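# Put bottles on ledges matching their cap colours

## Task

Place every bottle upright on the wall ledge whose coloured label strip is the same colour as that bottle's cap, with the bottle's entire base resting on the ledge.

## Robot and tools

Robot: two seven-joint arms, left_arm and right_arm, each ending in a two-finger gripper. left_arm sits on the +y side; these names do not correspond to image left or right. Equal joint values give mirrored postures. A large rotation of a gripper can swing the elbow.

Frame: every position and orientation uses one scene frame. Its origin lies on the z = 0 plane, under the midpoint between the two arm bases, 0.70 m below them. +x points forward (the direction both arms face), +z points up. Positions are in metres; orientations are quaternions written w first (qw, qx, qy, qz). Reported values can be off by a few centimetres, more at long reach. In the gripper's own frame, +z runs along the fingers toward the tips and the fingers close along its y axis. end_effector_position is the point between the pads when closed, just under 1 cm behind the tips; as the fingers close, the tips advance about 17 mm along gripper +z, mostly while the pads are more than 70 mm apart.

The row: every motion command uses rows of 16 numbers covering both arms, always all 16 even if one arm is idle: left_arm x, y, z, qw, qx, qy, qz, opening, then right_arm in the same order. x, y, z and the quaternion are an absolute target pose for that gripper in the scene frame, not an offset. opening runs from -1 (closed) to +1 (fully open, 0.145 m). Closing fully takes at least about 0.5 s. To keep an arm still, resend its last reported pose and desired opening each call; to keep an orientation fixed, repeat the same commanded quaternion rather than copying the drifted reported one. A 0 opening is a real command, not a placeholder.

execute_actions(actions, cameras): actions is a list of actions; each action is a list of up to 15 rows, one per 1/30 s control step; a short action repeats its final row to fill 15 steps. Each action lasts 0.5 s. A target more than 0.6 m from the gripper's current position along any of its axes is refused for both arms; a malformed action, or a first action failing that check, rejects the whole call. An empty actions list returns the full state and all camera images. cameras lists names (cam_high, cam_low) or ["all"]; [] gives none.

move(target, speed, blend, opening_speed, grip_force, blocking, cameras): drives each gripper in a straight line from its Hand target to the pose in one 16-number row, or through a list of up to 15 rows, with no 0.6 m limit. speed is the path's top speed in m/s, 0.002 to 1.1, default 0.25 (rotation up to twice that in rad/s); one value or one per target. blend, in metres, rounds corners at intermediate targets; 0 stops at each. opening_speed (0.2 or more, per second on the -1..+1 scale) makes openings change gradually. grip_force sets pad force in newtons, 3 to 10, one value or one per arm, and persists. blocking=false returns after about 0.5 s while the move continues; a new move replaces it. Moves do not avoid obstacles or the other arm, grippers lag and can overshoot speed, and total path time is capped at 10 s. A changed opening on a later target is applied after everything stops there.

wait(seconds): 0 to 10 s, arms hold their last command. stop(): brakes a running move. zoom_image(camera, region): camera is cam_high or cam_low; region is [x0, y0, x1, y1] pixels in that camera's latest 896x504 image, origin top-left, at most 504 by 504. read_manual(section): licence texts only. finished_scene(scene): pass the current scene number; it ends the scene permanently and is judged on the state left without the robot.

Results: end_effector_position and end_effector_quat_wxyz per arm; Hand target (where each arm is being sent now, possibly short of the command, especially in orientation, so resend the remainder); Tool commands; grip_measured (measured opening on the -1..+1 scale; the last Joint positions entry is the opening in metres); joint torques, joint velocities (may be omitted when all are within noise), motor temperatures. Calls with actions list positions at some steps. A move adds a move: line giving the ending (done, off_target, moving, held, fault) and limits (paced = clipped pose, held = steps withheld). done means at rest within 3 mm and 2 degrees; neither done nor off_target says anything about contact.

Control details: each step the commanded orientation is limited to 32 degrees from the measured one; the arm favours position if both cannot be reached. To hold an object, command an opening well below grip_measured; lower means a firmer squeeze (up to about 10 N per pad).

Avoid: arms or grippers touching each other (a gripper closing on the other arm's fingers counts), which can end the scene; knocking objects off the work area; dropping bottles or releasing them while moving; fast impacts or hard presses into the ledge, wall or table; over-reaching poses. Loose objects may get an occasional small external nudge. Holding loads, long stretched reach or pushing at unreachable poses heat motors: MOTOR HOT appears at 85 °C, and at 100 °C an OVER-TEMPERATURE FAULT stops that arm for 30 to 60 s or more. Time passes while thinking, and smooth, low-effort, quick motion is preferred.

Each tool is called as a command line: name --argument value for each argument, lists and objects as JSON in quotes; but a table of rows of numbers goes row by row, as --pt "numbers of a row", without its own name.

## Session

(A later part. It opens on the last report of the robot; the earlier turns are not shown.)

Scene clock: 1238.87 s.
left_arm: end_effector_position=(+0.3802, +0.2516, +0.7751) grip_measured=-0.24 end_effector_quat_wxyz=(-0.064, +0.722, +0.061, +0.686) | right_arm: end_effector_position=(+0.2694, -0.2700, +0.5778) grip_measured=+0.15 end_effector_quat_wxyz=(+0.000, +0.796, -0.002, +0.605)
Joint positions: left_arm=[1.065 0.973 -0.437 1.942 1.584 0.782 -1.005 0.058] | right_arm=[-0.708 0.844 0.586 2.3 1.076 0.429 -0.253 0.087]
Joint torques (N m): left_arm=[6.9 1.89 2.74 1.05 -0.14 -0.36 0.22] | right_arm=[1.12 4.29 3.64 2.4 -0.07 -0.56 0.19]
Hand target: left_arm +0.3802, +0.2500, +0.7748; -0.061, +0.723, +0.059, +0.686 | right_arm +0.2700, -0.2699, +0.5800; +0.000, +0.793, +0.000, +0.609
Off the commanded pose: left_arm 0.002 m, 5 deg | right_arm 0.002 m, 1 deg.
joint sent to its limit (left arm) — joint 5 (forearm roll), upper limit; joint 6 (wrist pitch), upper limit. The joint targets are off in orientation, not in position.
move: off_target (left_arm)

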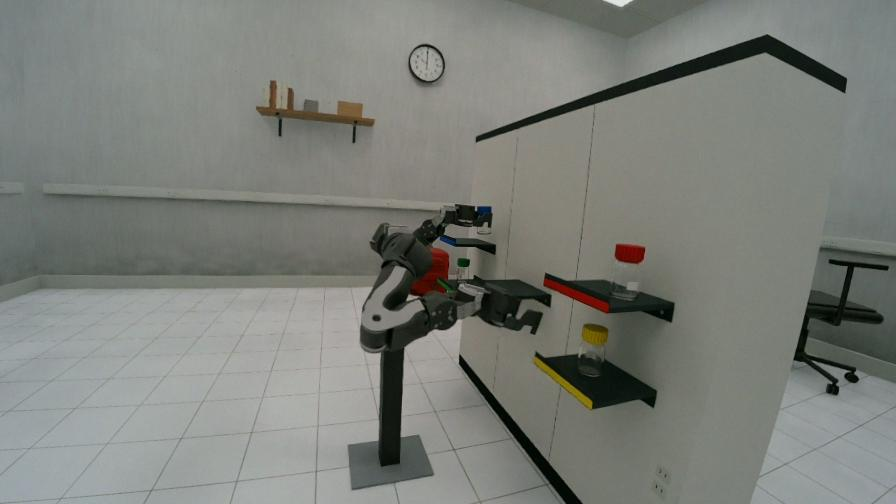

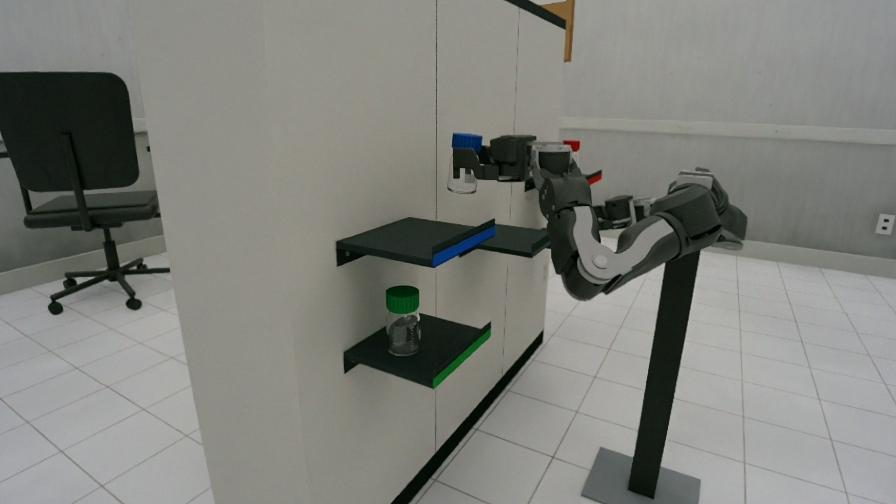

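move --pt "0.385 0.36 0.77 -0.0572 0.7518 0.0658 0.6536 -0.8 0.27 -0.27 0.58 0 0.7933 0 0.6087 0.15" --pt "0.386 0.37 0.745 -0.0572 0.7518 0.0658 0.6536 -0.8 0.27 -0.27 0.58 0 0.7933 0 0.6087 0.15" --pt "0.386 0.37 0.731 -0.0572 0.7518 0.0658 0.6536 -0.8 0.27 -0.27 0.58 0 0.7933 0 0.6087 0.15" --speed '[0.12,0.08,0.02]' --blend '[0.01,0,0]' --cameras '["all"]'

zoom_image --camera "cam_low" --region '[380, 130, 540, 270]'

zoom_image --camera "cam_high" --region '[420, 180, 540, 300]'

Scene clock: 1251.43 s.
left_arm: end_effector_position=(+0.3861, +0.3704, +0.7307) grip_measured=-0.24 end_effector_quat_wxyz=(-0.059, +0.753, +0.067, +0.652) | right_arm: end_effector_position=(+0.2694, -0.2700, +0.5778) grip_measured=+0.15 end_effector_quat_wxyz=(+0.000, +0.796, -0.002, +0.605)
Joint positions: left_arm=[0.797 1.365 -0.387 1.621 1.487 0.559 -0.34 0.058] | right_arm=[-0.708 0.844 0.586 2.3 1.076 0.429 -0.253 0.087]
Joint torques (N m): left_arm=[5.31 5.5 3.4 1.17 0.04 -0.81 0.22] | right_arm=[1.2 4.21 3.66 2.5 -0.09 -0.54 0.2]
Hand target: left_arm +0.3860, +0.3700, +0.7310; -0.057, +0.752, +0.066, +0.654 | right_arm +0.2700, -0.2699, +0.5800; +0.000, +0.793, +0.000, +0.609
Off the commanded pose: left_arm 0.000 m, 0 deg | right_arm 0.002 m, 1 deg.
move: done

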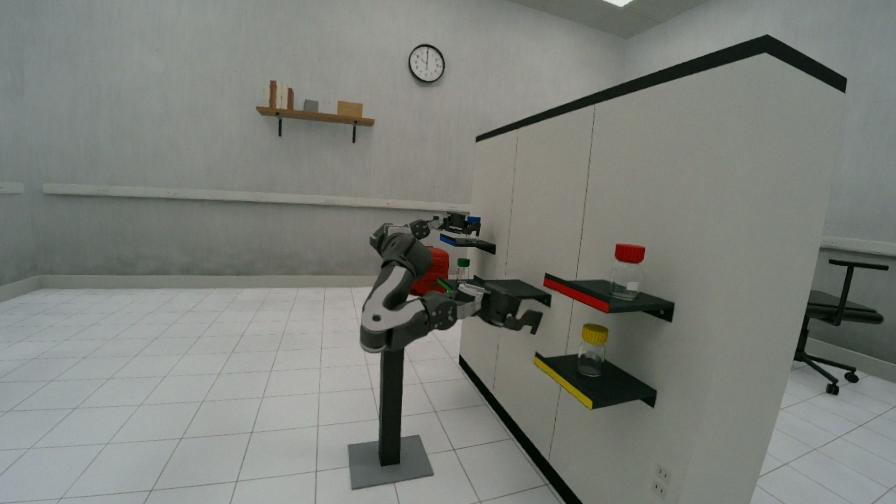

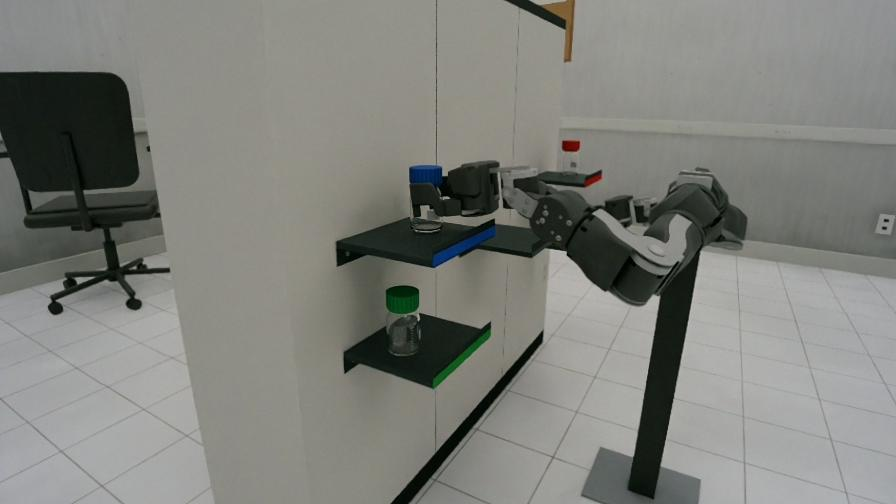

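Scaled by 3.150 from the camera's 896x504 image, which has a finer 1280x720 frame.

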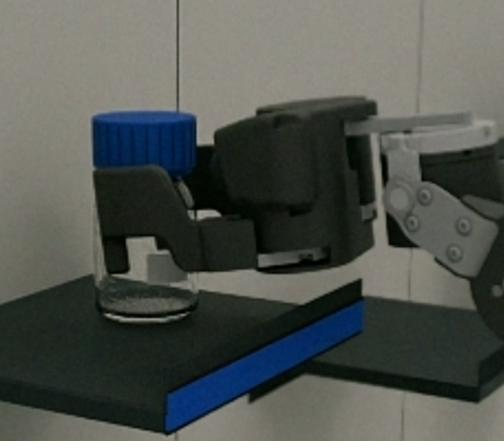

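Scaled by 4.200 from the camera's 896x504 image, which has a finer 1280x720 frame.

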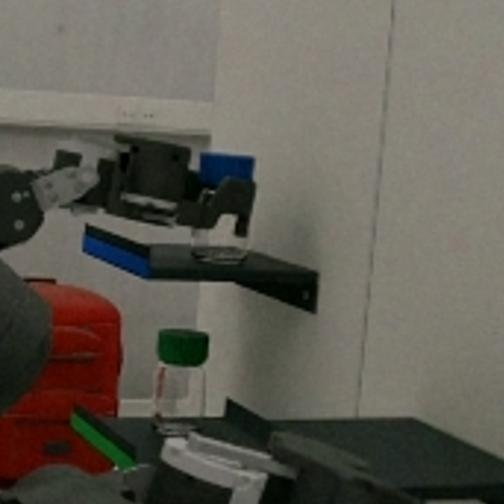

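Probe down for contact.

move --pt "0.386 0.37 0.723 -0.0572 0.7518 0.0658 0.6536 -0.8 0.27 -0.27 0.58 0 0.7933 0 0.6087 0.15" --speed 0.015

Scene clock: 1258.30 s.
left_arm: end_effector_position=(+0.3854, +0.3706, +0.7301) grip_measured=-0.24 end_effector_quat_wxyz=(-0.059, +0.744, +0.067, +0.662) | right_arm: end_effector_position=(+0.2694, -0.2700, +0.5778) grip_measured=+0.15 end_effector_quat_wxyz=(+0.000, +0.796, -0.002, +0.605)
Joint positions: left_arm=[0.762 1.386 -0.387 1.632 1.494 0.497 -0.338 0.058] | right_arm=[-0.708 0.844 0.586 2.3 1.076 0.429 -0.253 0.087]
Joint torques (N m): left_arm=[4 5.26 2.09 0.59 0.14 -0.39 0.18] | right_arm=[1.07 4.31 3.71 2.43 -0.08 -0.58 0.19]
Hand target: left_arm +0.3860, +0.3700, +0.7230; -0.057, +0.752, +0.066, +0.654 | right_arm +0.2700, -0.2699, +0.5800; +0.000, +0.793, +0.000, +0.609
Off the commanded pose: left_arm 0.007 m, 1 deg | right_arm 0.002 m, 1 deg.
move: off_target (left_arm)

move --pt "0.386 0.37 0.7305 -0.0572 0.7518 0.0658 0.6536 -0.8 0.27 -0.27 0.58 0 0.7933 0 0.6087 0.15" --pt "0.386 0.37 0.731 -0.0572 0.7518 0.0658 0.6536 0.15 0.27 -0.27 0.58 0 0.7933 0 0.6087 0.15" --pt "0.33 0.36 0.74 -0.0572 0.7518 0.0658 0.6536 0.15 0.27 -0.27 0.58 0 0.7933 0 0.6087 0.15" --pt "0.26 0.33 0.75 0 0.7071 0 0.7071 0.15 0.27 -0.27 0.58 0 0.7933 0 0.6087 0.15" --speed '[0.02,0.05,0.12,0.15]' --opening_speed 0.8 --blend '[0,0,0.01,0]' --cameras '["all"]'

zoom_image --camera "cam_low" --region '[320, 130, 640, 400]'

zoom_image --camera "cam_high" --region '[430, 200, 700, 420]'

Scene clock: 1271.57 s.
left_arm: end_effector_position=(+0.2602, +0.3304, +0.7506) grip_measured=+0.15 end_effector_quat_wxyz=(-0.001, +0.706, +0.001, +0.708) | right_arm: end_effector_position=(+0.2694, -0.2700, +0.5778) grip_measured=+0.15 end_effector_quat_wxyz=(+0.000, +0.796, -0.002, +0.605)
Joint positions: left_arm=[-0.513 1.029 1.245 2.146 1.461 0.781 -0.083 0.087] | right_arm=[-0.708 0.844 0.586 2.3 1.076 0.429 -0.253 0.087]
Joint torques (N m): left_arm=[1.36 5.34 2.24 0.77 0.04 -0.59 0.24] | right_arm=[0.99 4.26 3.69 2.37 -0.06 -0.57 0.18]
Hand target: left_arm +0.2600, +0.3301, +0.7500; +0.000, +0.707, +0.000, +0.707 | right_arm +0.2700, -0.2699, +0.5800; +0.000, +0.793, +0.000, +0.609
Off the commanded pose: left_arm 0.001 m, 0 deg | right_arm 0.002 m, 1 deg.
move: done

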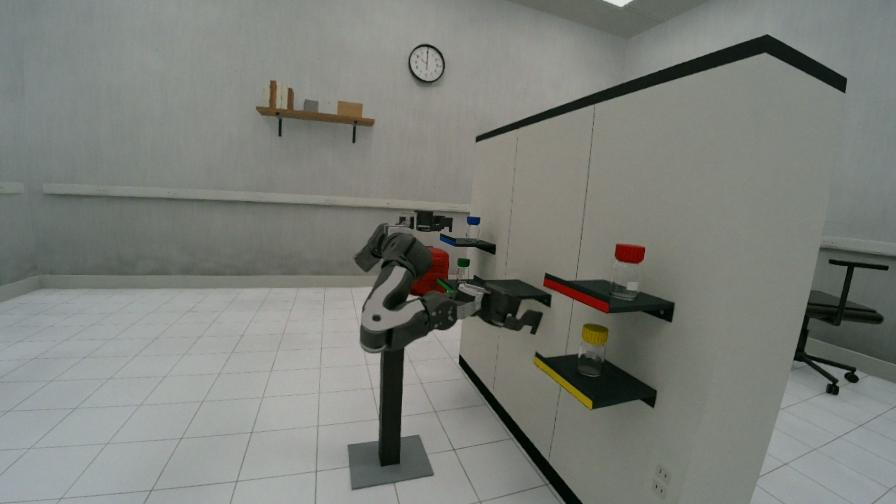

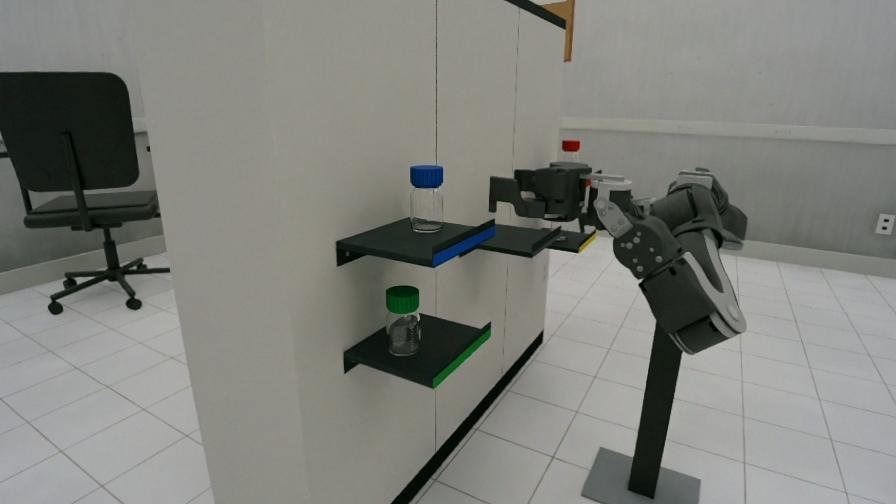

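Scaled by 1.575 from the camera's 896x504 image, which has a finer 1280x720 frame.

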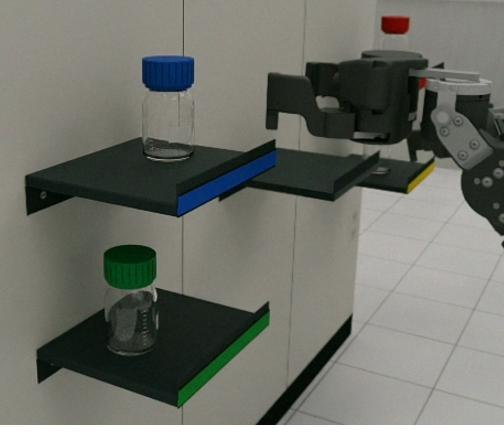

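Scaled by 1.867 from the camera's 896x504 image, which has a finer 1280x720 frame.

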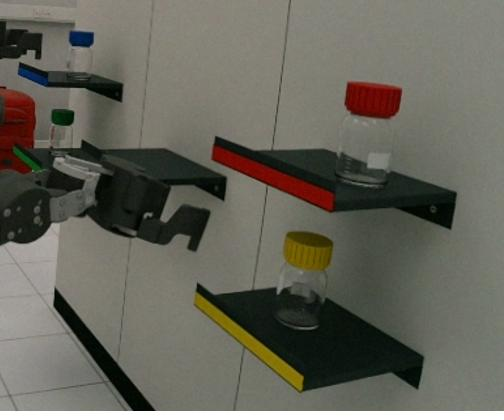

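finished_scene --scene 1

The scene is finished: the task was done.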